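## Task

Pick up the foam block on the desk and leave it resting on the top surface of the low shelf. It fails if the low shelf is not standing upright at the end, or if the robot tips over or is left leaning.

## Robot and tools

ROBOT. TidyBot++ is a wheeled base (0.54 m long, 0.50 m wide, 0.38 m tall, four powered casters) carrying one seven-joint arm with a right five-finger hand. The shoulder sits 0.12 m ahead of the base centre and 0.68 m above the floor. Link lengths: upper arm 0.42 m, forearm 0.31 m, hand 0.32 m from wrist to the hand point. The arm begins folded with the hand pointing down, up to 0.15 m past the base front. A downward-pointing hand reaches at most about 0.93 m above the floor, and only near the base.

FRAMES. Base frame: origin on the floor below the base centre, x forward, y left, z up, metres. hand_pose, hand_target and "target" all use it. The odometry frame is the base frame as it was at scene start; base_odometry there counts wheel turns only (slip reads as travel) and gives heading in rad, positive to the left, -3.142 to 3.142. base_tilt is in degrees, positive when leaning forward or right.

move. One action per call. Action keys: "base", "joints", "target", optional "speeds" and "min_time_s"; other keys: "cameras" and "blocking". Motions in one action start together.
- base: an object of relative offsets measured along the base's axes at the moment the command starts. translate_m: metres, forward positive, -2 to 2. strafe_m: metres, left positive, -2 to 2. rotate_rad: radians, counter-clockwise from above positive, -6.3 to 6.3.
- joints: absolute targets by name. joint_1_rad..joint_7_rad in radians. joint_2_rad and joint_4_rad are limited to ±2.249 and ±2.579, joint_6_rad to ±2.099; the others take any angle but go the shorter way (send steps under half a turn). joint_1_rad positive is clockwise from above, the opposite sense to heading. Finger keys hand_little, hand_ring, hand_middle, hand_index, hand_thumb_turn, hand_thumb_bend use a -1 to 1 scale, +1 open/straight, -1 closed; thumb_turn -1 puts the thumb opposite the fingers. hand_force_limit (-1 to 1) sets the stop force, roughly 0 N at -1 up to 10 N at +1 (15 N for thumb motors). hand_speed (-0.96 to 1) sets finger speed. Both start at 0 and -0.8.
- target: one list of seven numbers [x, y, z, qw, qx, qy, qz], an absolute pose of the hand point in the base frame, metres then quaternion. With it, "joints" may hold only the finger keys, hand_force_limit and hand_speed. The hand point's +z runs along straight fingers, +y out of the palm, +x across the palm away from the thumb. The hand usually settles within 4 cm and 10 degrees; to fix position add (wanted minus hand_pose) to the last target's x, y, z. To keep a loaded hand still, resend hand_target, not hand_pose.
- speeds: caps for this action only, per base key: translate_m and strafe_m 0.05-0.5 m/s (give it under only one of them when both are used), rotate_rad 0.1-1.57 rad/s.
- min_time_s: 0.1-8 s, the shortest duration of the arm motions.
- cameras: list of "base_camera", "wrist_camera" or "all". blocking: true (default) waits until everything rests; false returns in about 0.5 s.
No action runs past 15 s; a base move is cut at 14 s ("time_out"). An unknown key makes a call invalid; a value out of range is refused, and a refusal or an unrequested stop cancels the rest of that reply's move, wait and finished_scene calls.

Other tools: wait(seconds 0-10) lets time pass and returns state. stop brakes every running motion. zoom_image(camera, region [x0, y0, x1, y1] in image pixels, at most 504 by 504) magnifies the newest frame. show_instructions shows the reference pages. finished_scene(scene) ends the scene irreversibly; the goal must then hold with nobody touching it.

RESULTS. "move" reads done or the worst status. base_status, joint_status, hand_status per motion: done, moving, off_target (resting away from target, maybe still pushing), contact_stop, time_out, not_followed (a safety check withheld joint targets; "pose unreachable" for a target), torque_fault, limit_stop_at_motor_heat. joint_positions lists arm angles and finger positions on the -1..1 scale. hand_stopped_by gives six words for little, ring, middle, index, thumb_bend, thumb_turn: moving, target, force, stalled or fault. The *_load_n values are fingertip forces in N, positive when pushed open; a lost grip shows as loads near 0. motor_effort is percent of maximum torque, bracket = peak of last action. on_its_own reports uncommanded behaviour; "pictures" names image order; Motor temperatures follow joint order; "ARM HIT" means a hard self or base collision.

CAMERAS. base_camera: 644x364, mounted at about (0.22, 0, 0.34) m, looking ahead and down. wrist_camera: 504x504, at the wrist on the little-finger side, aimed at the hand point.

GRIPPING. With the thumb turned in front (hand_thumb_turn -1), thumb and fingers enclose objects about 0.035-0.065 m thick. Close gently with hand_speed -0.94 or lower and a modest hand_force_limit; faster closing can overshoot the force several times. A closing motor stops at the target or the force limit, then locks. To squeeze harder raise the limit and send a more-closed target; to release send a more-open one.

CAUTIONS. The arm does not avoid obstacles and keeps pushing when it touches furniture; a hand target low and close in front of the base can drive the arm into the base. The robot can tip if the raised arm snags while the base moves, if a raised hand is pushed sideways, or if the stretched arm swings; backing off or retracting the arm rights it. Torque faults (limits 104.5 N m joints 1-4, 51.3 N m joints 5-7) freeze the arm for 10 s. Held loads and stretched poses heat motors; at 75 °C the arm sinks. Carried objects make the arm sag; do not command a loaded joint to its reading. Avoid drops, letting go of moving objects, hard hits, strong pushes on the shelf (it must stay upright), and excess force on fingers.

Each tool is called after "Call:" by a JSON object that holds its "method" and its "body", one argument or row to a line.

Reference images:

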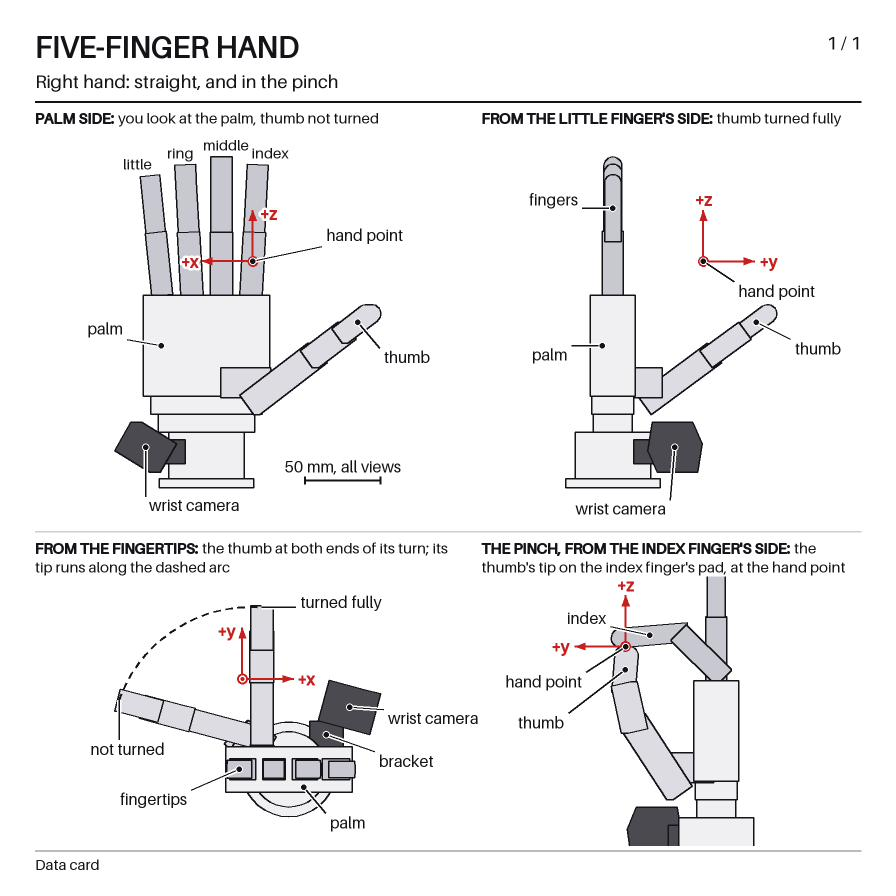

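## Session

Call:
{"method": "move", "body": {
  "joints": {"joint_1_rad":0,"joint_2_rad":-1.2,"joint_3_rad":3.142,"joint_4_rad":-2.03,"joint_5_rad":0,"joint_6_rad":-0.4,"joint_7_rad":-1.832},
  "cameras": ["all"]
}}

Scene clock: 3.47 s.
Motor temperatures (°C): [34 34 31 35 38 39 44]
move: done
base_odometry: x=+0.000 y=+0.000 heading=+0.000
base_tilt: forward=-0.4 right=+0.4
base_status: not commanded
joint_positions: joint_1_rad=-0.022 joint_2_rad=-1.181 joint_3_rad=+3.119 joint_4_rad=-2.052 joint_5_rad=-0.024 joint_6_rad=-0.492 joint_7_rad=+4.381 hand_little=+1.000 hand_ring=+1.000 hand_middle=+1.000 hand_index=+1.000 hand_thumb_turn=+1.000 hand_thumb_bend=+1.000 hand_force_limit=+0.000 hand_speed=-0.800
joint_status: all done
hand_stopped_by: target,target,target,target,target,target
little_load_n: 0.0
ring_load_n: 0.0
middle_load_n: 0.0
index_load_n: 0.0
thumb_bend_load_n: 0.0
thumb_turn_load_n: 0.5
motor_effort: joint_1_rad=+0(1) joint_2_rad=+16(18) joint_3_rad=+1(2) joint_4_rad=+13(16) joint_5_rad=+0(2) joint_6_rad=+7(8) joint_7_rad=+1(2)
hand_pose: x=+0.2971 y=-0.0273 z=+1.0624 quat_wxyz=(+0.145, -0.624, +0.088, -0.763) (m; base frame)
hand_target: x=+0.2775 y=-0.0490 z=+1.1114 quat_wxyz=(+0.106, -0.572, +0.075, -0.810) (m; base frame)
hand_status: not commanded
pictures: base_camera, wrist_camera
camera_calibration:
wrist_camera: T_world_to_cam=[[0.0870492, -0.994517, -0.057947, 0.00903554], [-0.293422, 0.0299913, -0.955512, 1.10614], [0.952011, 0.10018, -0.289203, 0.137801], [0, 0, 0, 1]] pos_world=[0.192593, -0.0379935, 1.09731]

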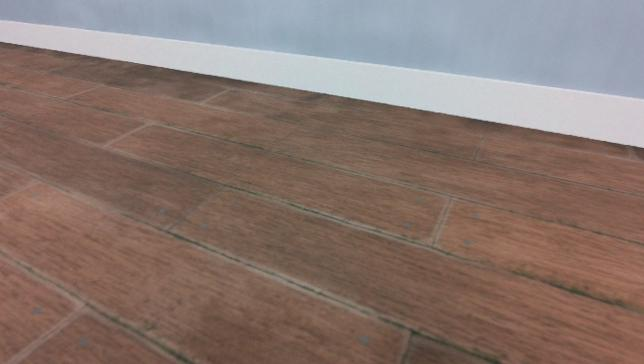

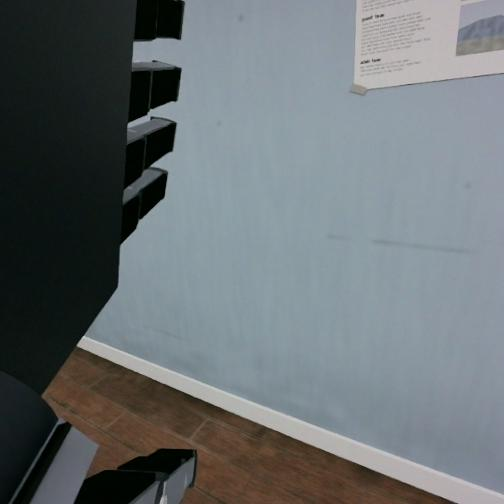

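Call:
{"method": "move", "body": {
  "base": {"rotate_rad":1.2},
  "cameras": ["wrist_camera"]
}}

Call:
{"method": "move", "body": {
  "base": {"rotate_rad":1.2},
  "cameras": ["wrist_camera"]
}}

Call:
{"method": "move", "body": {
  "base": {"rotate_rad":1.2},
  "cameras": ["wrist_camera"]
}}

Call:
{"method": "move", "body": {
  "base": {"rotate_rad":1.2},
  "cameras": ["wrist_camera"]
}}

Scene clock: 12.97 s.
move: done
base_odometry: x=+0.000 y=+0.000 heading=+1.199
base_tilt: forward=-0.4 right=+0.3
base_status: done
joint_positions: joint_1_rad=-0.018 joint_2_rad=-1.181 joint_3_rad=+3.121 joint_4_rad=-2.052 joint_5_rad=-0.024 joint_6_rad=-0.492 joint_7_rad=+4.384 hand_little=+1.000 hand_ring=+1.000 hand_middle=+1.000 hand_index=+1.000 hand_thumb_turn=+1.000 hand_thumb_bend=+1.000 hand_force_limit=+0.000 hand_speed=-0.800
joint_status: not commanded
hand_stopped_by: target,target,target,target,target,target
little_load_n: 0.0
ring_load_n: 0.0
middle_load_n: 0.0
index_load_n: 0.0
thumb_bend_load_n: 0.0
thumb_turn_load_n: 0.0
motor_effort: joint_1_rad=+0(1) joint_2_rad=+16(17) joint_3_rad=+0(2) joint_4_rad=+13(14) joint_5_rad=+0(0) joint_6_rad=+8(8) joint_7_rad=+0(1)
hand_pose: x=+0.2970 y=-0.0292 z=+1.0625 quat_wxyz=(+0.143, -0.624, +0.090, -0.763) (m; base frame)
hand_target: x=+0.2775 y=-0.0490 z=+1.1114 quat_wxyz=(+0.106, -0.572, +0.075, -0.810) (m; base frame)
hand_status: not commanded
pictures: wrist_camera
camera_calibration:
wrist_camera: T_world_to_cam=[[0.0814392, -0.99502, -0.0574626, 0.00828919], [-0.293178, 0.0311874, -0.955549, 1.10625], [0.952583, 0.0946659, -0.289179, 0.137823], [0, 0, 0, 1]] pos_world=[0.192367, -0.0393004, 1.09741]

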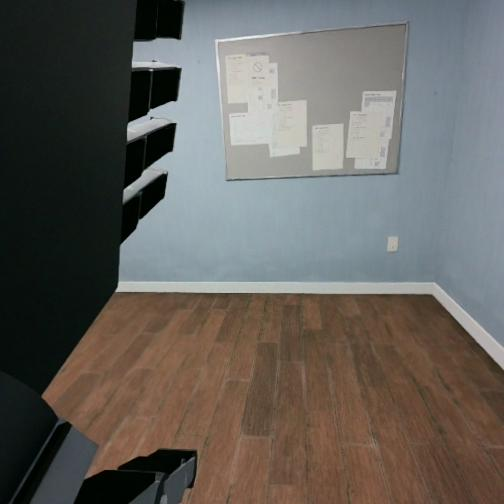

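Scene clock: 15.00 s.
move: done
base_odometry: x=+0.000 y=+0.000 heading=+2.398
base_tilt: forward=-0.4 right=+0.4
base_status: done
joint_positions: joint_1_rad=-0.016 joint_2_rad=-1.181 joint_3_rad=+3.121 joint_4_rad=-2.052 joint_5_rad=-0.024 joint_6_rad=-0.492 joint_7_rad=+4.384 hand_little=+1.000 hand_ring=+1.000 hand_middle=+1.000 hand_index=+1.000 hand_thumb_turn=+1.000 hand_thumb_bend=+1.000 hand_force_limit=+0.000 hand_speed=-0.800
joint_status: not commanded
hand_stopped_by: target,target,target,target,target,target
little_load_n: 0.0
ring_load_n: 0.0
middle_load_n: 0.0
index_load_n: 0.5
thumb_bend_load_n: 0.0
thumb_turn_load_n: -0.5
motor_effort: joint_1_rad=+0(1) joint_2_rad=+16(17) joint_3_rad=+2(2) joint_4_rad=+13(14) joint_5_rad=+0(0) joint_6_rad=+7(8) joint_7_rad=+1(1)
hand_pose: x=+0.2969 y=-0.0296 z=+1.0625 quat_wxyz=(+0.142, -0.624, +0.091, -0.763) (m; base frame)
hand_target: x=+0.2775 y=-0.0490 z=+1.1114 quat_wxyz=(+0.106, -0.572, +0.075, -0.810) (m; base frame)
hand_status: not commanded
pictures: wrist_camera
camera_calibration:
wrist_camera: T_world_to_cam=[[0.0796815, -0.995146, -0.0577523, 0.00873473], [-0.293056, 0.0319899, -0.95556, 1.10618], [0.952769, 0.0930651, -0.289085, 0.137618], [0, 0, 0, 1]] pos_world=[0.192359, -0.0395018, 1.09731]

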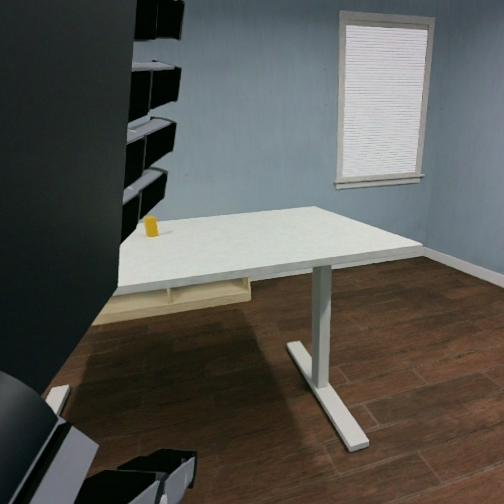

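Scene clock: 17.03 s.
move: done
base_odometry: x=+0.000 y=+0.000 heading=-2.686
base_tilt: forward=-0.4 right=+0.4
base_status: done
joint_positions: joint_1_rad=-0.015 joint_2_rad=-1.181 joint_3_rad=+3.122 joint_4_rad=-2.052 joint_5_rad=-0.024 joint_6_rad=-0.492 joint_7_rad=+4.384 hand_little=+1.000 hand_ring=+1.000 hand_middle=+1.000 hand_index=+1.000 hand_thumb_turn=+1.000 hand_thumb_bend=+1.000 hand_force_limit=+0.000 hand_speed=-0.800
joint_status: not commanded
hand_stopped_by: target,target,target,target,target,target
little_load_n: 0.0
ring_load_n: 0.0
middle_load_n: 0.0
index_load_n: 0.0
thumb_bend_load_n: 0.0
thumb_turn_load_n: 0.0
motor_effort: joint_1_rad=+0(1) joint_2_rad=+16(17) joint_3_rad=+1(2) joint_4_rad=+13(14) joint_5_rad=+0(1) joint_6_rad=+7(8) joint_7_rad=+0(1)
hand_pose: x=+0.2969 y=-0.0298 z=+1.0625 quat_wxyz=(+0.142, -0.624, +0.091, -0.763) (m; base frame)
hand_target: x=+0.2775 y=-0.0490 z=+1.1114 quat_wxyz=(+0.106, -0.572, +0.075, -0.810) (m; base frame)
hand_status: not commanded
pictures: wrist_camera
camera_calibration:
wrist_camera: T_world_to_cam=[[0.0787329, -0.99522, -0.0577765, 0.008749], [-0.293028, 0.0322922, -0.955558, 1.10616], [0.952857, 0.092164, -0.289085, 0.137684], [0, 0, 0, 1]] pos_world=[0.192254, -0.0397027, 1.09731]

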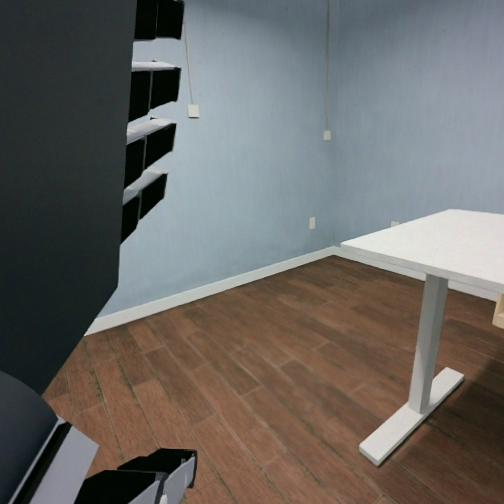

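Scene clock: 19.07 s.
move: done
base_odometry: x=+0.000 y=+0.000 heading=-1.487
base_tilt: forward=-0.4 right=+0.4
base_status: done
joint_positions: joint_1_rad=-0.015 joint_2_rad=-1.181 joint_3_rad=+3.122 joint_4_rad=-2.052 joint_5_rad=-0.024 joint_6_rad=-0.492 joint_7_rad=+4.384 hand_little=+1.000 hand_ring=+1.000 hand_middle=+1.000 hand_index=+1.000 hand_thumb_turn=+1.000 hand_thumb_bend=+1.000 hand_force_limit=+0.000 hand_speed=-0.800
joint_status: not commanded
hand_stopped_by: target,target,target,target,target,target
little_load_n: 0.0
ring_load_n: 0.0
middle_load_n: 0.0
index_load_n: 0.0
thumb_bend_load_n: 0.5
thumb_turn_load_n: 0.0
motor_effort: joint_1_rad=+0(1) joint_2_rad=+16(17) joint_3_rad=+1(2) joint_4_rad=+13(14) joint_5_rad=+0(1) joint_6_rad=+7(8) joint_7_rad=+0(1)
hand_pose: x=+0.2969 y=-0.0300 z=+1.0625 quat_wxyz=(+0.142, -0.624, +0.091, -0.763) (m; base frame)
hand_target: x=+0.2775 y=-0.0490 z=+1.1114 quat_wxyz=(+0.106, -0.572, +0.075, -0.810) (m; base frame)
hand_status: not commanded
pictures: wrist_camera
camera_calibration:
wrist_camera: T_world_to_cam=[[0.0781718, -0.995256, -0.0579178, 0.00891079], [-0.293039, 0.0325902, -0.955545, 1.10616], [0.952899, 0.0916689, -0.289101, 0.137686], [0, 0, 0, 1]] pos_world=[0.192252, -0.0398031, 1.09731]

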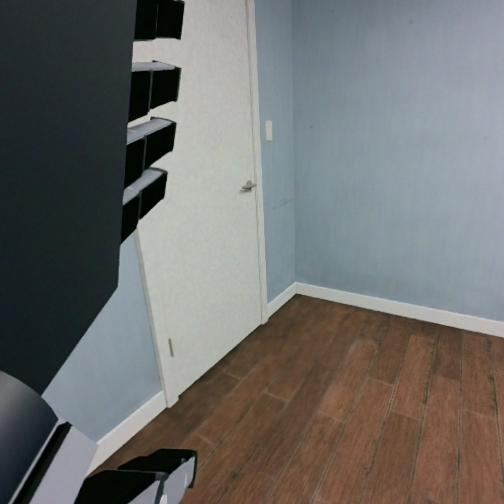

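Call:
{"method": "move", "body": {
  "base": {"rotate_rad":-2.0},
  "cameras": ["all"]
}}

Call:
{"method": "zoom_image", "body": {
  "camera": "wrist_camera",
  "region": [120, 160, 504, 360]
}}

Scene clock: 26.70 s.
move: done
base_odometry: x=+0.000 y=+0.000 heading=+2.797
base_tilt: forward=-0.4 right=+0.4
base_status: done
joint_positions: joint_1_rad=-0.014 joint_2_rad=-1.181 joint_3_rad=+3.122 joint_4_rad=-2.052 joint_5_rad=-0.024 joint_6_rad=-0.492 joint_7_rad=+4.384 hand_little=+1.000 hand_ring=+1.000 hand_middle=+1.000 hand_index=+1.000 hand_thumb_turn=+1.000 hand_thumb_bend=+1.000 hand_force_limit=+0.000 hand_speed=-0.800
joint_status: not commanded
hand_stopped_by: target,target,target,target,target,target
little_load_n: 0.0
ring_load_n: 0.0
middle_load_n: 0.0
index_load_n: 0.0
thumb_bend_load_n: 0.0
thumb_turn_load_n: 0.0
motor_effort: joint_1_rad=+0(1) joint_2_rad=+16(17) joint_3_rad=+0(2) joint_4_rad=+14(14) joint_5_rad=+0(1) joint_6_rad=+7(8) joint_7_rad=+0(1)
hand_pose: x=+0.2968 y=-0.0302 z=+1.0625 quat_wxyz=(+0.141, -0.623, +0.092, -0.764) (m; base frame)
hand_target: x=+0.2775 y=-0.0490 z=+1.1114 quat_wxyz=(+0.106, -0.572, +0.075, -0.810) (m; base frame)
hand_status: not commanded
pictures: base_camera, wrist_camera
camera_calibration:
wrist_camera: T_world_to_cam=[[0.0773544, -0.995304, -0.0581893, 0.00926434], [-0.293034, 0.0330896, -0.955529, 1.10617], [0.952968, 0.0909658, -0.289098, 0.137654], [0, 0, 0, 1]] pos_world=[0.192248, -0.0399034, 1.09731]

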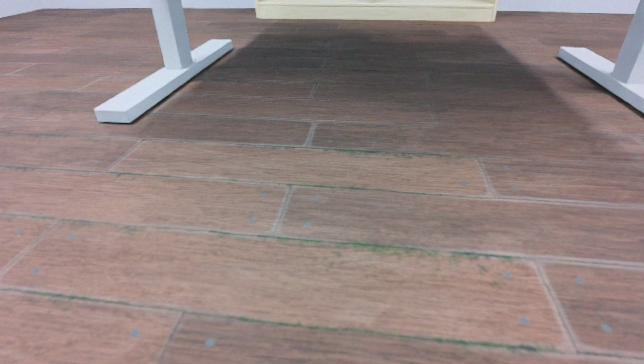

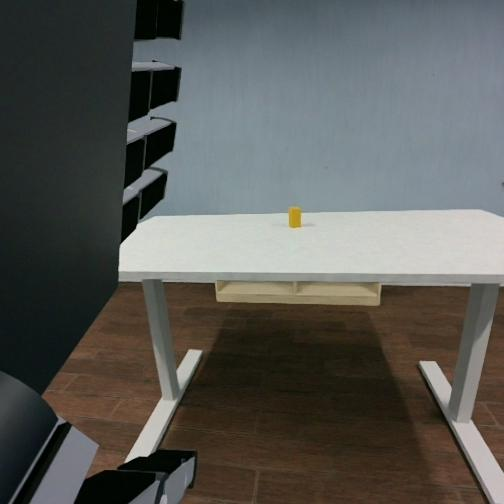

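Scaled by 1.312.

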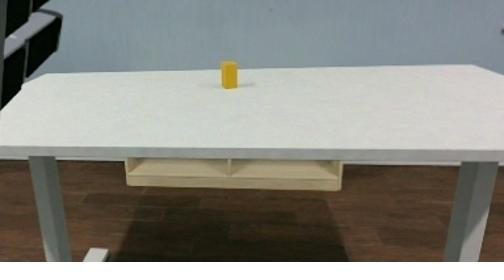

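Call:
{"method": "move", "body": {
  "base": {"rotate_rad":-0.085},
  "joints": {"joint_1_rad":0,"joint_2_rad":-0.1,"joint_3_rad":3.142,"joint_4_rad":-1.0,"joint_5_rad":0,"joint_6_rad":-1.47,"joint_7_rad":3.08,"hand_thumb_turn":-1,"hand_force_limit":-0.7},
  "min_time_s": 2,
  "cameras": ["all"]
}}

Call:
{"method": "move", "body": {
  "base": {"translate_m":0.5},
  "speeds": {"translate_m":0.4},
  "cameras": ["all"]
}}

Scene clock: 83.43 s.
move: done
base_odometry: x=+0.000 y=+0.000 heading=+2.713
base_tilt: forward=-0.4 right=+0.4
base_status: done
joint_positions: joint_1_rad=-0.013 joint_2_rad=-0.119 joint_3_rad=+3.122 joint_4_rad=-1.028 joint_5_rad=-0.024 joint_6_rad=-1.389 joint_7_rad=+3.147 hand_little=+1.000 hand_ring=+1.000 hand_middle=+1.000 hand_index=+1.000 hand_thumb_turn=-1.000 hand_thumb_bend=+1.000 hand_force_limit=-0.700 hand_speed=-0.800
joint_status: all done
hand_stopped_by: target,target,target,target,target,target
little_load_n: 0.0
ring_load_n: 0.0
middle_load_n: 0.0
index_load_n: 0.0
thumb_bend_load_n: 0.0
thumb_turn_load_n: 0.0
motor_effort: joint_1_rad=+1(2) joint_2_rad=-9(18) joint_3_rad=+0(2) joint_4_rad=+12(15) joint_5_rad=+0(1) joint_6_rad=+5(8) joint_7_rad=+0(2)
hand_pose: x=+0.5155 y=+0.0533 z=+1.0339 quat_wxyz=(+0.301, -0.659, +0.631, -0.278) (m; base frame)
hand_target: x=+0.5061 y=+0.0356 z=+1.0244 quat_wxyz=(+0.274, -0.635, +0.675, -0.258) (m; base frame)
hand_status: not commanded
pictures: base_camera, wrist_camera
camera_calibration:
wrist_camera: T_world_to_cam=[[-0.607749, -0.282059, -0.74235, 1.0963], [-0.562091, 0.813133, 0.151221, 0.0929548], [0.560976, 0.509173, -0.652724, 0.469196], [0, 0, 0, 1]] pos_world=[0.455314, -0.0052664, 1.10603]

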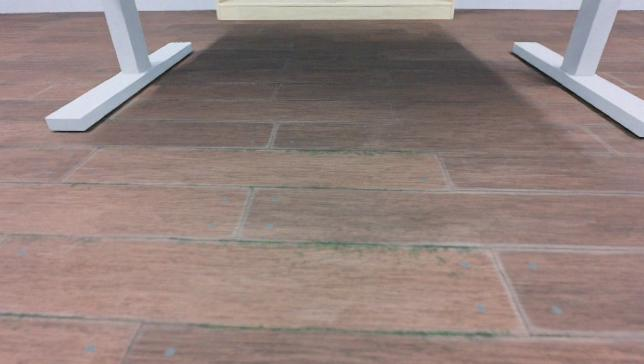

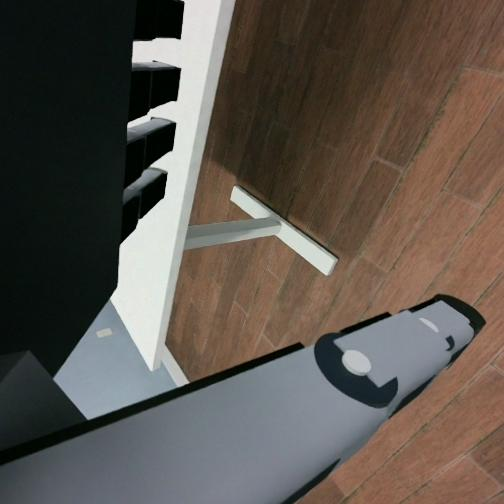

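Scene clock: 85.70 s.
move: done
base_odometry: x=-0.455 y=+0.208 heading=+2.712
base_tilt: forward=-0.3 right=+0.3
base_status: done
joint_positions: joint_1_rad=-0.013 joint_2_rad=-0.109 joint_3_rad=+3.122 joint_4_rad=-1.025 joint_5_rad=-0.024 joint_6_rad=-1.391 joint_7_rad=+3.147 hand_little=+1.000 hand_ring=+1.000 hand_middle=+1.000 hand_index=+1.000 hand_thumb_turn=-1.000 hand_thumb_bend=+1.000 hand_force_limit=-0.700 hand_speed=-0.800
joint_status: not commanded
hand_stopped_by: target,target,target,target,target,target
little_load_n: 0.0
ring_load_n: 0.0
middle_load_n: 0.0
index_load_n: 0.0
thumb_bend_load_n: 0.0
thumb_turn_load_n: 0.0
motor_effort: joint_1_rad=+0(1) joint_2_rad=-8(12) joint_3_rad=+0(1) joint_4_rad=+13(14) joint_5_rad=-1(1) joint_6_rad=+6(6) joint_7_rad=-1(1)
hand_pose: x=+0.5183 y=+0.0533 z=+1.0312 quat_wxyz=(+0.298, -0.661, +0.632, -0.275) (m; base frame)
hand_target: x=+0.5061 y=+0.0356 z=+1.0244 quat_wxyz=(+0.274, -0.635, +0.675, -0.258) (m; base frame)
hand_status: not commanded
pictures: base_camera, wrist_camera
camera_calibration:
wrist_camera: T_world_to_cam=[[-0.614112, -0.282006, -0.737115, 1.09393], [-0.560648, 0.813233, 0.155966, 0.0893323], [0.555463, 0.509043, -0.657522, 0.473658], [0, 0, 0, 1]] pos_world=[0.45878, -0.00526616, 1.10386]

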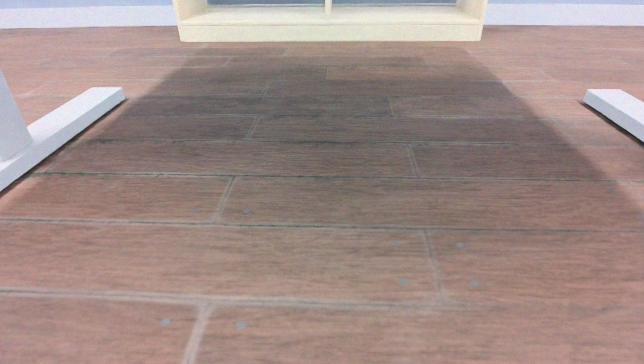

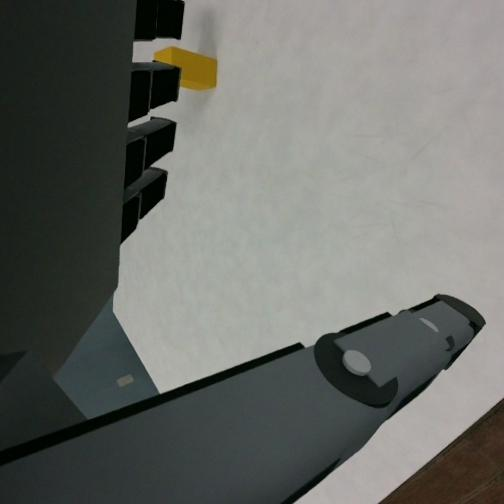

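Call:
{"method": "move", "body": {
  "base": {"translate_m":0.1},
  "joints": {"joint_1_rad":0,"joint_2_rad":0.35,"joint_3_rad":3.142,"joint_4_rad":-0.6,"joint_5_rad":0,"joint_6_rad":-1.45,"joint_7_rad":3.08},
  "min_time_s": 2.5,
  "cameras": ["wrist_camera"]
}}

Call:
{"method": "zoom_image", "body": {
  "camera": "wrist_camera",
  "region": [150, 0, 450, 300]
}}

Scene clock: 111.83 s.
move: done
base_odometry: x=-0.546 y=+0.250 heading=+2.711
base_tilt: forward=-0.3 right=+0.4
base_status: done
joint_positions: joint_1_rad=-0.013 joint_2_rad=+0.324 joint_3_rad=+3.122 joint_4_rad=-0.626 joint_5_rad=-0.024 joint_6_rad=-1.393 joint_7_rad=+3.147 hand_little=+1.000 hand_ring=+1.000 hand_middle=+1.000 hand_index=+1.000 hand_thumb_turn=-1.000 hand_thumb_bend=+1.000 hand_force_limit=-0.700 hand_speed=-0.800
joint_status: all done
hand_stopped_by: target,target,target,target,target,target
little_load_n: 0.0
ring_load_n: 0.0
middle_load_n: 0.0
index_load_n: 0.0
thumb_bend_load_n: 0.0
thumb_turn_load_n: 0.0
motor_effort: joint_1_rad=+0(1) joint_2_rad=-23(24) joint_3_rad=-1(1) joint_4_rad=+13(15) joint_5_rad=-1(2) joint_6_rad=+4(6) joint_7_rad=-1(1)
hand_pose: x=+0.6951 y=+0.0557 z=+0.9969 quat_wxyz=(+0.289, -0.664, +0.638, -0.261) (m; base frame)
hand_target: x=+0.6937 y=+0.0356 z=+0.9831 quat_wxyz=(+0.264, -0.638, +0.679, -0.248) (m; base frame)
hand_status: not commanded
pictures: wrist_camera
camera_calibration:
wrist_camera: T_world_to_cam=[[-0.640202, -0.276427, -0.716749, 1.17538], [-0.554038, 0.812459, 0.181528, 0.161815], [0.53215, 0.513321, -0.673289, 0.383335], [0, 0, 0, 1]] pos_world=[0.638138, -0.00333584, 1.07117]

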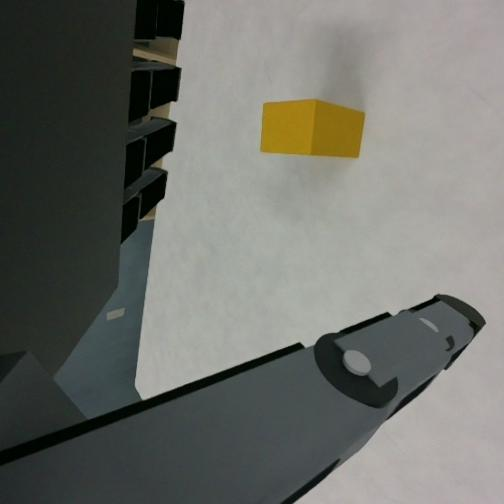

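Scaled by 1.680.

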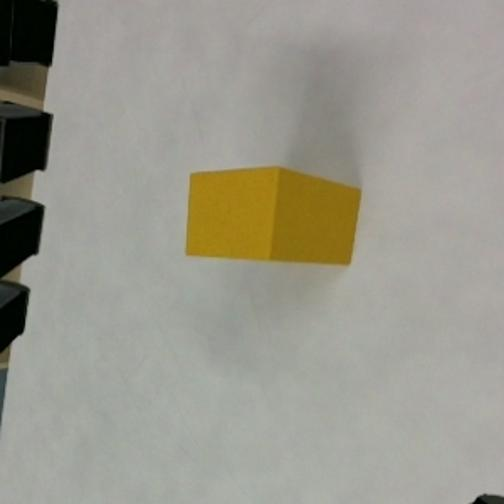

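Call:
{"method": "move", "body": {
  "base": {"translate_m":0.016,"strafe_m":-0.2125},
  "joints": {"joint_1_rad":-0.28,"joint_2_rad":0.35,"joint_3_rad":3.142,"joint_4_rad":-0.6,"joint_5_rad":0,"joint_6_rad":-1.38,"joint_7_rad":3.08,"hand_index":0.5,"hand_middle":0.5},
  "min_time_s": 1.5,
  "cameras": ["wrist_camera"]
}}

Call:
{"method": "zoom_image", "body": {
  "camera": "wrist_camera",
  "region": [200, 0, 500, 300]
}}

Scene clock: 193.33 s.
move: done
base_odometry: x=-0.472 y=+0.450 heading=+2.712
base_tilt: forward=-0.3 right=+0.4
base_status: done
joint_positions: joint_1_rad=-0.267 joint_2_rad=+0.324 joint_3_rad=+3.129 joint_4_rad=-0.625 joint_5_rad=-0.024 joint_6_rad=-1.393 joint_7_rad=+3.147 hand_little=+1.000 hand_ring=+1.000 hand_middle=+0.500 hand_index=+0.500 hand_thumb_turn=-1.000 hand_thumb_bend=+1.000 hand_force_limit=-0.700 hand_speed=-0.800
joint_status: all done
hand_stopped_by: target,target,target,target,target,target
little_load_n: 0.0
ring_load_n: 0.0
middle_load_n: 0.0
index_load_n: 0.0
thumb_bend_load_n: 0.0
thumb_turn_load_n: 0.0
motor_effort: joint_1_rad=+0(3) joint_2_rad=-22(24) joint_3_rad=+0(2) joint_4_rad=+13(14) joint_5_rad=-1(2) joint_6_rad=+6(6) joint_7_rad=+0(1)
hand_pose: x=+0.6637 y=+0.1962 z=+0.9967 quat_wxyz=(+0.318, -0.738, +0.551, -0.224) (m; base frame)
hand_target: x=+0.6796 y=+0.1983 z=+0.9960 quat_wxyz=(+0.322, -0.717, +0.575, -0.228) (m; base frame)
hand_status: not commanded
pictures: wrist_camera
camera_calibration:
wrist_camera: T_world_to_cam=[[-0.552367, -0.426618, -0.716162, 1.1646], [-0.73661, 0.651995, 0.179744, 0.184805], [0.390252, 0.626817, -0.674392, 0.400876], [0, 0, 0, 1]] pos_world=[0.622972, 0.125072, 1.07117]

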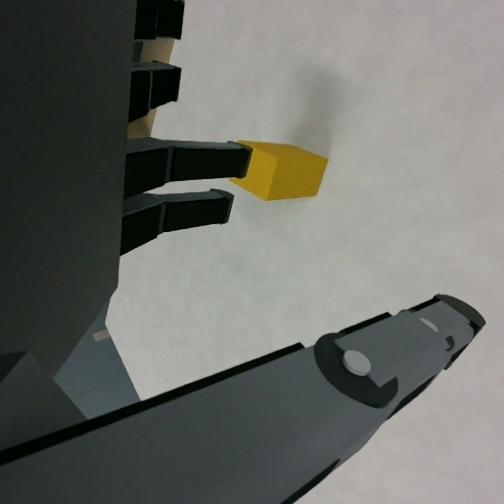

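Scaled by 1.680.

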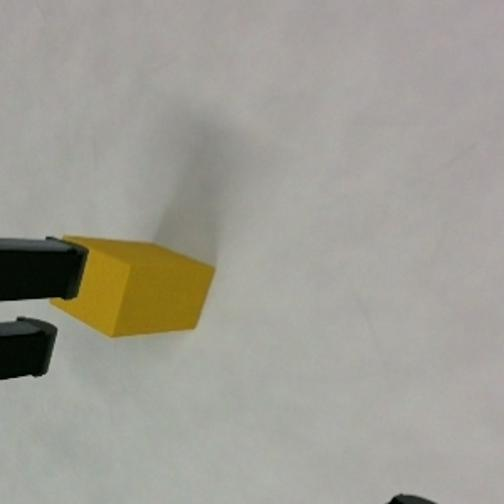

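Call:
{"method": "move", "body": {
  "joints": {"joint_1_rad":-0.318,"joint_2_rad":0.595,"joint_3_rad":3.142,"joint_4_rad":-0.468,"joint_5_rad":0,"joint_6_rad":-1.17,"joint_7_rad":3.08},
  "min_time_s": 2,
  "cameras": ["wrist_camera"]
}}

Call:
{"method": "zoom_image", "body": {
  "camera": "wrist_camera",
  "region": [200, 100, 500, 400]
}}

Scene clock: 229.23 s.
move: done
base_odometry: x=-0.472 y=+0.450 heading=+2.712
base_tilt: forward=-0.4 right=+0.4
base_status: not commanded
joint_positions: joint_1_rad=-0.297 joint_2_rad=+0.563 joint_3_rad=+3.129 joint_4_rad=-0.496 joint_5_rad=-0.024 joint_6_rad=-1.258 joint_7_rad=+3.147 hand_little=+1.000 hand_ring=+1.000 hand_middle=+0.500 hand_index=+0.500 hand_thumb_turn=-1.000 hand_thumb_bend=+1.000 hand_force_limit=-0.700 hand_speed=-0.800
joint_status: all done
hand_stopped_by: target,target,target,target,target,target
little_load_n: 0.0
ring_load_n: 0.0
middle_load_n: 0.0
index_load_n: 0.0
thumb_bend_load_n: 0.0
thumb_turn_load_n: 0.0
motor_effort: joint_1_rad=+0(1) joint_2_rad=-30(31) joint_3_rad=+0(2) joint_4_rad=+14(15) joint_5_rad=+0(1) joint_6_rad=+5(6) joint_7_rad=+1(2)
hand_pose: x=+0.7688 y=+0.2460 z=+0.9295 quat_wxyz=(+0.332, -0.741, +0.539, -0.225) (m; base frame)
hand_target: x=+0.8001 y=+0.2617 z=+0.9392 quat_wxyz=(+0.363, -0.711, +0.549, -0.246) (m; base frame)
hand_status: not commanded
pictures: wrist_camera
camera_calibration:
wrist_camera: T_world_to_cam=[[-0.525076, -0.431858, -0.733345, 1.19207], [-0.756742, 0.631188, 0.170129, 0.271255], [0.389406, 0.644283, -0.658226, 0.264563], [0, 0, 0, 1]] pos_world=[0.728176, 0.17314, 1.00219]

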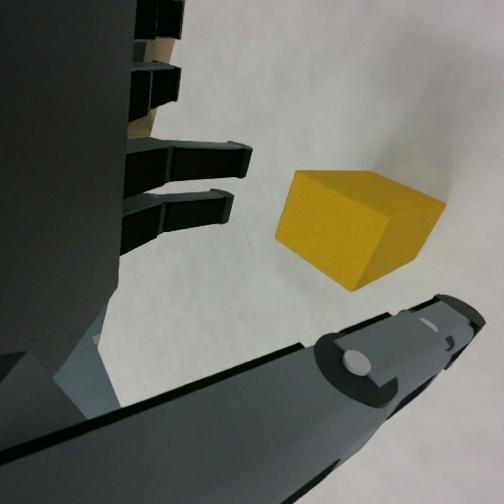

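Scaled by 1.680.

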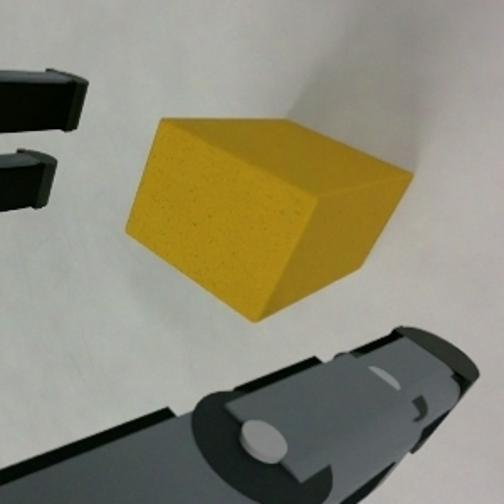

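Call:
{"method": "move", "body": {
  "joints": {"joint_1_rad":-0.318,"joint_2_rad":0.447,"joint_3_rad":3.142,"joint_4_rad":-0.873,"joint_5_rad":0,"joint_6_rad":-0.895,"joint_7_rad":3.08},
  "min_time_s": 2.5,
  "cameras": ["wrist_camera"]
}}

Scene clock: 271.87 s.
move: done
base_odometry: x=-0.472 y=+0.450 heading=+2.712
base_tilt: forward=-0.4 right=+0.3
base_status: not commanded
joint_positions: joint_1_rad=-0.297 joint_2_rad=+0.498 joint_3_rad=+3.129 joint_4_rad=-0.858 joint_5_rad=-0.024 joint_6_rad=-0.984 joint_7_rad=+3.147 hand_little=+1.000 hand_ring=+1.000 hand_middle=+0.500 hand_index=+0.500 hand_thumb_turn=-1.000 hand_thumb_bend=+1.000 hand_force_limit=-0.700 hand_speed=-0.800
joint_status: all done
hand_stopped_by: target,target,target,target,target,target
little_load_n: 0.0
ring_load_n: 0.0
middle_load_n: 0.0
index_load_n: 0.0
thumb_bend_load_n: 0.0
thumb_turn_load_n: 0.0
motor_effort: joint_1_rad=+0(1) joint_2_rad=-30(32) joint_3_rad=+0(2) joint_4_rad=+16(16) joint_5_rad=+0(2) joint_6_rad=+5(7) joint_7_rad=+0(2)
hand_pose: x=+0.7721 y=+0.2474 z=+0.8523 quat_wxyz=(+0.323, -0.742, +0.544, -0.220) (m; base frame)
hand_target: x=+0.7813 y=+0.2555 z=+0.8993 quat_wxyz=(+0.370, -0.708, +0.547, -0.251) (m; base frame)
hand_status: not commanded
pictures: wrist_camera
camera_calibration:
wrist_camera: T_world_to_cam=[[-0.543463, -0.432646, -0.719351, 1.14027], [-0.74928, 0.63637, 0.183336, 0.267718], [0.378454, 0.638632, -0.670017, 0.231477], [0, 0, 0, 1]] pos_world=[0.732686, 0.175136, 0.926265]

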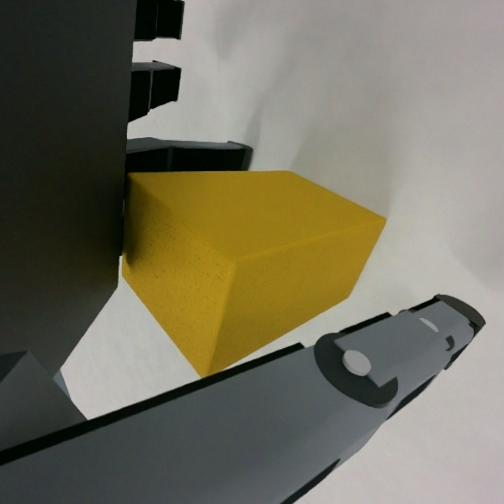

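Call:
{"method": "move", "body": {
  "joints": {"joint_2_rad":0.42},
  "min_time_s": 1,
  "cameras": ["wrist_camera"]
}}

Scene clock: 287.40 s.
move: done
base_odometry: x=-0.472 y=+0.450 heading=+2.712
base_tilt: forward=-0.3 right=+0.4
base_status: not commanded
joint_positions: joint_1_rad=-0.297 joint_2_rad=+0.469 joint_3_rad=+3.129 joint_4_rad=-0.858 joint_5_rad=-0.024 joint_6_rad=-0.983 joint_7_rad=+3.147 hand_little=+1.000 hand_ring=+1.000 hand_middle=+0.500 hand_index=+0.500 hand_thumb_turn=-1.000 hand_thumb_bend=+1.000 hand_force_limit=-0.700 hand_speed=-0.800
joint_status: all done
hand_stopped_by: target,target,target,target,target,target
little_load_n: 0.0
ring_load_n: 0.0
middle_load_n: -0.5
index_load_n: 0.0
thumb_bend_load_n: 0.0
thumb_turn_load_n: 0.0
motor_effort: joint_1_rad=+0(1) joint_2_rad=-28(31) joint_3_rad=-1(1) joint_4_rad=+15(16) joint_5_rad=-1(1) joint_6_rad=+5(6) joint_7_rad=-1(1)
hand_pose: x=+0.7673 y=+0.2460 z=+0.8728 quat_wxyz=(+0.334, -0.738, +0.541, -0.228) (m; base frame)
hand_target: x=+0.7755 y=+0.2536 z=+0.9184 quat_wxyz=(+0.380, -0.703, +0.543, -0.258) (m; base frame)
hand_status: not commanded
pictures: wrist_camera
camera_calibration:
wrist_camera: T_world_to_cam=[[-0.522381, -0.426193, -0.738564, 1.15073], [-0.754345, 0.634826, 0.167212, 0.279611], [0.397596, 0.64448, -0.653118, 0.217166], [0, 0, 0, 1]] pos_world=[0.725701, 0.172972, 0.944972]

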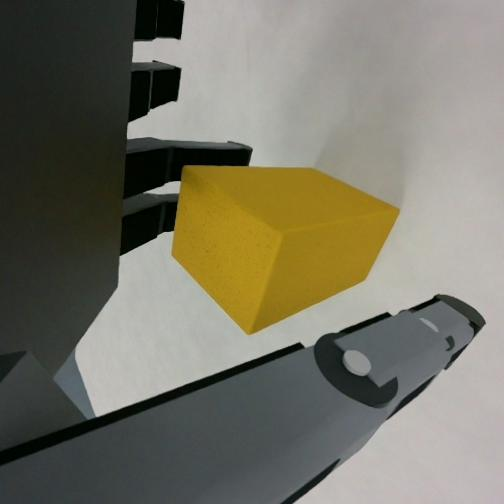

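Good. Close gently.

Call:
{"method": "move", "body": {
  "joints": {"hand_speed":-0.92,"hand_force_limit":-0.6,"hand_index":-0.3,"hand_middle":-0.3,"hand_thumb_bend":0.2},
  "cameras": ["wrist_camera"]
}}

Scene clock: 295.33 s.
move: off_target
base_odometry: x=-0.472 y=+0.450 heading=+2.712
base_tilt: forward=-0.4 right=+0.4
base_status: not commanded
joint_positions: joint_1_rad=-0.297 joint_2_rad=+0.469 joint_3_rad=+3.129 joint_4_rad=-0.858 joint_5_rad=-0.024 joint_6_rad=-0.983 joint_7_rad=+3.147 hand_little=+1.000 hand_ring=+1.000 hand_middle=+0.052 hand_index=+0.045 hand_thumb_turn=-1.000 hand_thumb_bend=+0.767 hand_force_limit=-0.600 hand_speed=-0.920
joint_status: hand_middle off_target (ended at +0.052, target -0.300); hand_index off_target (ended at +0.045, target -0.300); hand_thumb_bend off_target (ended at +0.767, target +0.200); the others done
hand_stopped_by: target,target,force,force,force,target
little_load_n: 0.0
ring_load_n: 0.0
middle_load_n: 2.0
index_load_n: 2.0
thumb_bend_load_n: 3.5
thumb_turn_load_n: -1.0
motor_effort: joint_1_rad=+0(1) joint_2_rad=-29(30) joint_3_rad=-1(2) joint_4_rad=+15(16) joint_5_rad=-1(1) joint_6_rad=+5(6) joint_7_rad=+0(1)
hand_pose: x=+0.7673 y=+0.2460 z=+0.8728 quat_wxyz=(+0.334, -0.738, +0.541, -0.228) (m; base frame)
hand_target: x=+0.7755 y=+0.2536 z=+0.9184 quat_wxyz=(+0.380, -0.703, +0.543, -0.258) (m; base frame)
hand_status: not commanded
pictures: wrist_camera
camera_calibration:
wrist_camera: T_world_to_cam=[[-0.522351, -0.426145, -0.738613, 1.15075], [-0.754351, 0.634815, 0.167222, 0.279608], [0.397622, 0.644523, -0.65306, 0.217084], [0, 0, 0, 1]] pos_world=[0.725701, 0.172972, 0.944971]

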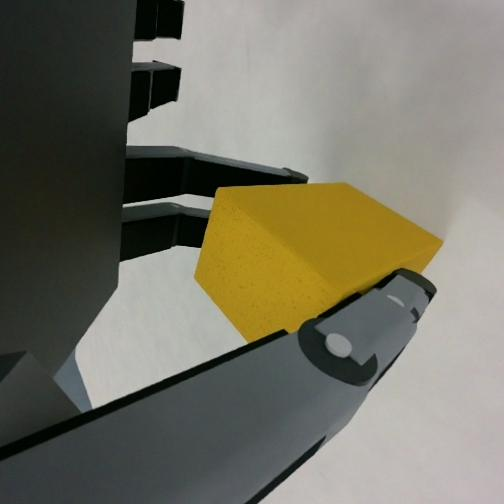

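Call:
{"method": "move", "body": {
  "joints": {"hand_force_limit": -0.45, "hand_index": -0.35, "hand_middle": -0.35, "hand_thumb_bend": 0.15},
  "cameras": ["wrist_camera"]
}}

Scene clock: 328.47 s.
move: off_target
base_odometry: x=-0.472 y=+0.450 heading=+2.712
base_tilt: forward=-0.3 right=+0.4
base_status: not commanded
joint_positions: joint_1_rad=-0.297 joint_2_rad=+0.469 joint_3_rad=+3.129 joint_4_rad=-0.858 joint_5_rad=-0.024 joint_6_rad=-0.983 joint_7_rad=+3.147 hand_little=+1.000 hand_ring=+1.000 hand_middle=+0.046 hand_index=+0.039 hand_thumb_turn=-1.000 hand_thumb_bend=+0.766 hand_force_limit=-0.450 hand_speed=-0.920
joint_status: hand_middle off_target (ended at +0.046, target -0.350); hand_index off_target (ended at +0.039, target -0.350); hand_thumb_bend off_target (ended at +0.766, target +0.150); the others done
hand_stopped_by: target,target,force,force,force,target
little_load_n: 0.0
ring_load_n: 0.0
middle_load_n: 3.5
index_load_n: 2.5
thumb_bend_load_n: 5.0
thumb_turn_load_n: -1.5
motor_effort: joint_1_rad=+0(1) joint_2_rad=-29(29) joint_3_rad=+0(1) joint_4_rad=+15(15) joint_5_rad=+0(1) joint_6_rad=+5(6) joint_7_rad=+0(1)
hand_pose: x=+0.7673 y=+0.2460 z=+0.8728 quat_wxyz=(+0.334, -0.738, +0.541, -0.228) (m; base frame)
hand_target: x=+0.7755 y=+0.2536 z=+0.9184 quat_wxyz=(+0.380, -0.703, +0.543, -0.258) (m; base frame)
hand_status: not commanded
pictures: wrist_camera
camera_calibration:
wrist_camera: T_world_to_cam=[[-0.522351, -0.426145, -0.738613, 1.15075], [-0.754351, 0.634815, 0.167222, 0.279608], [0.397622, 0.644523, -0.65306, 0.217084], [0, 0, 0, 1]] pos_world=[0.725701, 0.172972, 0.944971]

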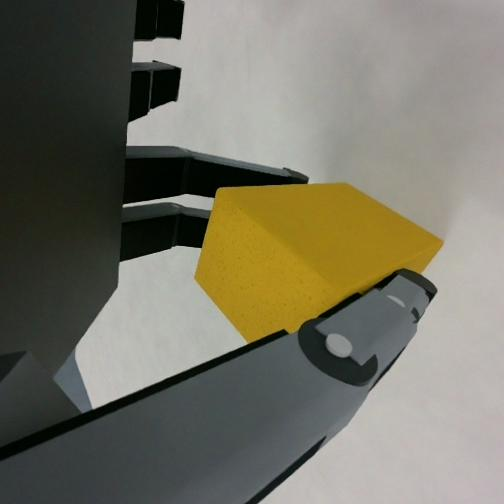

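Call:
{"method": "move", "body": {
  "joints": {"joint_2_rad": 0.41, "joint_4_rad": -0.47, "joint_6_rad": -1.43},
  "min_time_s": 2.5,
  "cameras": ["wrist_camera"]
}}

Call:
{"method": "move", "body": {
  "joints": {"joint_2_rad": -0.05, "joint_4_rad": -1.1, "joint_6_rad": -1.2, "joint_1_rad": 0.0},
  "base": {"translate_m": -0.6},
  "speeds": {"translate_m": 0.3},
  "min_time_s": 3,
  "cameras": ["wrist_camera"]
}}

Scene clock: 350.17 s.
move: done
base_odometry: x=-0.472 y=+0.450 heading=+2.712
base_tilt: forward=-0.4 right=+0.4
base_status: not commanded
joint_positions: joint_1_rad=-0.297 joint_2_rad=+0.455 joint_3_rad=+3.129 joint_4_rad=-0.497 joint_5_rad=-0.024 joint_6_rad=-1.349 joint_7_rad=+3.147 hand_little=+1.000 hand_ring=+1.000 hand_middle=+0.046 hand_index=+0.039 hand_thumb_turn=-1.000 hand_thumb_bend=+0.766 hand_force_limit=-0.450 hand_speed=-0.920
joint_status: all done
hand_stopped_by: target,target,force,force,force,target
little_load_n: 0.0
ring_load_n: 0.0
middle_load_n: 3.0
index_load_n: 3.0
thumb_bend_load_n: 5.0
thumb_turn_load_n: -1.0
motor_effort: joint_1_rad=+0(1) joint_2_rad=-26(31) joint_3_rad=-1(2) joint_4_rad=+13(16) joint_5_rad=+0(1) joint_6_rad=+5(7) joint_7_rad=+1(1)
hand_pose: x=+0.7175 y=+0.2303 z=+0.9833 quat_wxyz=(+0.337, -0.739, +0.536, -0.230) (m; base frame)
hand_target: x=+0.6862 y=+0.2242 z=+1.0080 quat_wxyz=(+0.334, -0.724, +0.559, -0.227) (m; base frame)
hand_status: not commanded
pictures: wrist_camera
camera_calibration:
wrist_camera: T_world_to_cam=[[-0.511841, -0.431045, -0.743114, 1.19776], [-0.760983, 0.628896, 0.159356, 0.247474], [0.398652, 0.647063, -0.649913, 0.314668], [0, 0, 0, 1]] pos_world=[0.675944, 0.157044, 1.05514]

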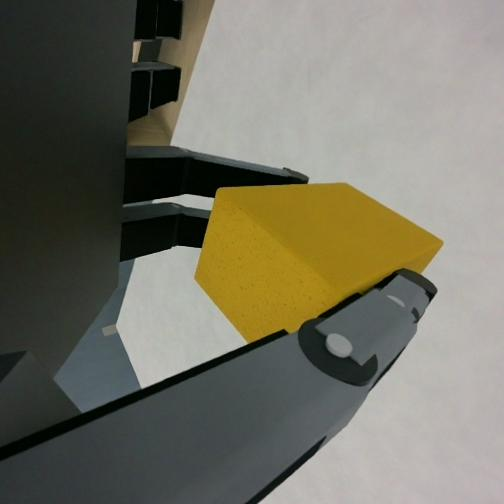

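Scene clock: 353.47 s.
move: done
base_odometry: x=+0.074 y=+0.200 heading=+2.712
base_tilt: forward=-0.4 right=+0.3
base_status: done
joint_positions: joint_1_rad=-0.020 joint_2_rad=-0.013 joint_3_rad=+3.129 joint_4_rad=-1.087 joint_5_rad=-0.024 joint_6_rad=-1.288 joint_7_rad=+3.147 hand_little=+1.000 hand_ring=+1.000 hand_middle=+0.046 hand_index=+0.039 hand_thumb_turn=-1.000 hand_thumb_bend=+0.766 hand_force_limit=-0.450 hand_speed=-0.920
joint_status: all done
hand_stopped_by: target,target,force,force,force,target
little_load_n: 0.0
ring_load_n: 0.0
middle_load_n: 3.5
index_load_n: 2.5
thumb_bend_load_n: 5.0
thumb_turn_load_n: -1.0
motor_effort: joint_1_rad=+0(1) joint_2_rad=-13(30) joint_3_rad=-1(2) joint_4_rad=+14(15) joint_5_rad=+0(1) joint_6_rad=+5(6) joint_7_rad=+0(1)
hand_pose: x=+0.5712 y=+0.0543 z=+0.9818 quat_wxyz=(+0.281, -0.667, +0.641, -0.257) (m; base frame)
hand_target: x=+0.5847 y=+0.0356 z=+1.0109 quat_wxyz=(+0.314, -0.618, +0.657, -0.295) (m; base frame)
hand_status: not commanded
pictures: wrist_camera
camera_calibration:
wrist_camera: T_world_to_cam=[[-0.654099, -0.279652, -0.702815, 1.07929], [-0.549658, 0.814042, 0.187649, 0.088402], [0.519645, 0.509049, -0.686177, 0.459909], [0, 0, 0, 1]] pos_world=[0.515563, -0.00425392, 1.05753]

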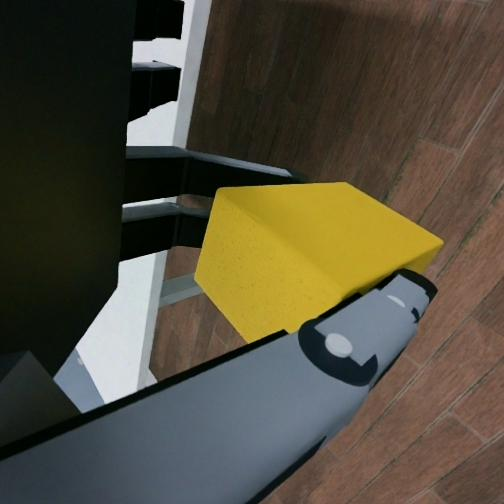

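Call:
{"method": "move", "body": {
  "base": {"strafe_m": 1.14},
  "speeds": {"strafe_m": 0.4},
  "cameras": ["base_camera"]
}}

Scene clock: 364.80 s.
move: done
base_odometry: x=-0.401 y=-0.837 heading=+2.712
base_tilt: forward=-0.4 right=+0.4
base_status: done
joint_positions: joint_1_rad=-0.014 joint_2_rad=-0.016 joint_3_rad=+3.130 joint_4_rad=-1.087 joint_5_rad=-0.024 joint_6_rad=-1.287 joint_7_rad=+3.147 hand_little=+1.000 hand_ring=+1.000 hand_middle=+0.046 hand_index=+0.039 hand_thumb_turn=-1.000 hand_thumb_bend=+0.766 hand_force_limit=-0.450 hand_speed=-0.920
joint_status: not commanded
hand_stopped_by: target,target,force,force,force,target
little_load_n: 0.0
ring_load_n: 0.0
middle_load_n: 3.0
index_load_n: 3.0
thumb_bend_load_n: 5.0
thumb_turn_load_n: -1.0
motor_effort: joint_1_rad=+1(2) joint_2_rad=-13(14) joint_3_rad=+1(2) joint_4_rad=+14(15) joint_5_rad=+0(1) joint_6_rad=+5(6) joint_7_rad=+0(1)
hand_pose: x=+0.5710 y=+0.0513 z=+0.9832 quat_wxyz=(+0.281, -0.664, +0.642, -0.259) (m; base frame)
hand_target: x=+0.5847 y=+0.0356 z=+1.0109 quat_wxyz=(+0.314, -0.618, +0.657, -0.295) (m; base frame)
hand_status: not commanded
pictures: base_camera

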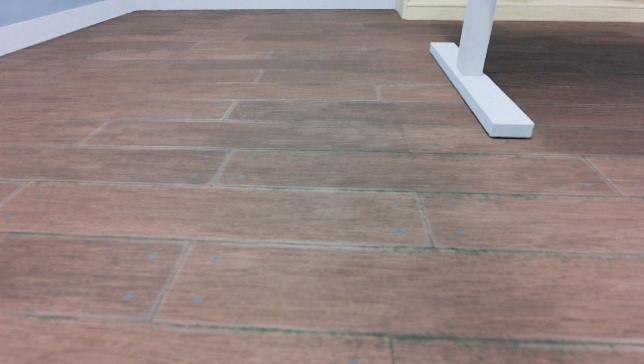

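Call:
{"method": "move", "body": {
  "base": {"translate_m": 1.6},
  "speeds": {"translate_m": 0.45},
  "cameras": ["base_camera", "wrist_camera"]
}}

Scene clock: 384.17 s.
move: done
base_odometry: x=-1.856 y=-0.170 heading=+2.712
base_tilt: forward=-0.4 right=+0.4
base_status: done
joint_positions: joint_1_rad=-0.014 joint_2_rad=-0.033 joint_3_rad=+3.130 joint_4_rad=-1.087 joint_5_rad=-0.024 joint_6_rad=-1.284 joint_7_rad=+3.147 hand_little=+1.000 hand_ring=+1.000 hand_middle=+0.046 hand_index=+0.039 hand_thumb_turn=-1.000 hand_thumb_bend=+0.766 hand_force_limit=-0.450 hand_speed=-0.920
joint_status: not commanded
hand_stopped_by: target,target,force,force,force,target
little_load_n: 0.0
ring_load_n: 0.0
middle_load_n: 3.0
index_load_n: 3.0
thumb_bend_load_n: 5.0
thumb_turn_load_n: -1.0
motor_effort: joint_1_rad=+0(1) joint_2_rad=-12(16) joint_3_rad=+0(1) joint_4_rad=+14(15) joint_5_rad=+0(1) joint_6_rad=+5(6) joint_7_rad=+0(2)
hand_pose: x=+0.5666 y=+0.0512 z=+0.9913 quat_wxyz=(+0.288, -0.662, +0.640, -0.265) (m; base frame)
hand_target: x=+0.5847 y=+0.0356 z=+1.0109 quat_wxyz=(+0.314, -0.618, +0.657, -0.295) (m; base frame)
hand_status: not commanded
pictures: base_camera, wrist_camera
camera_calibration:
wrist_camera: T_world_to_cam=[[-0.639247, -0.274829, -0.718214, 1.08872], [-0.548316, 0.81773, 0.175121, 0.0981452], [0.539177, 0.505754, -0.673425, 0.44683], [0, 0, 0, 1]] pos_world=[0.508857, -0.00702993, 1.06566]

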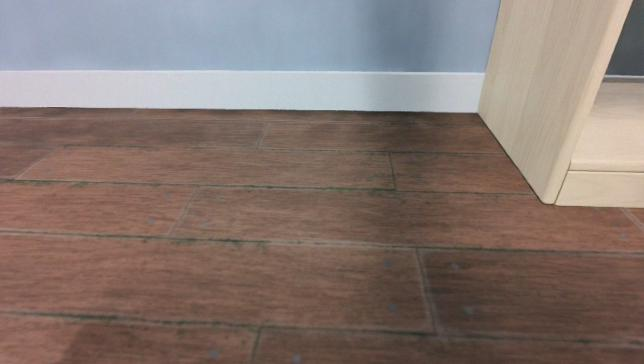

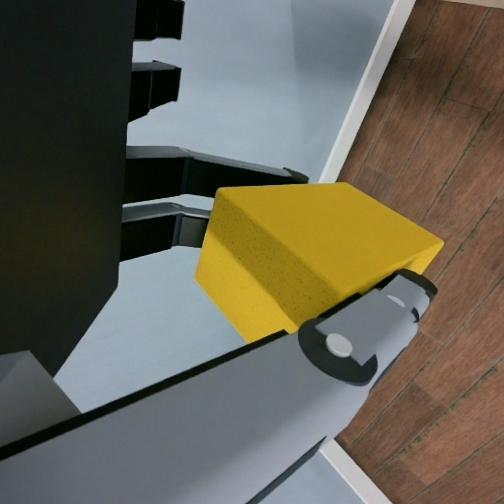

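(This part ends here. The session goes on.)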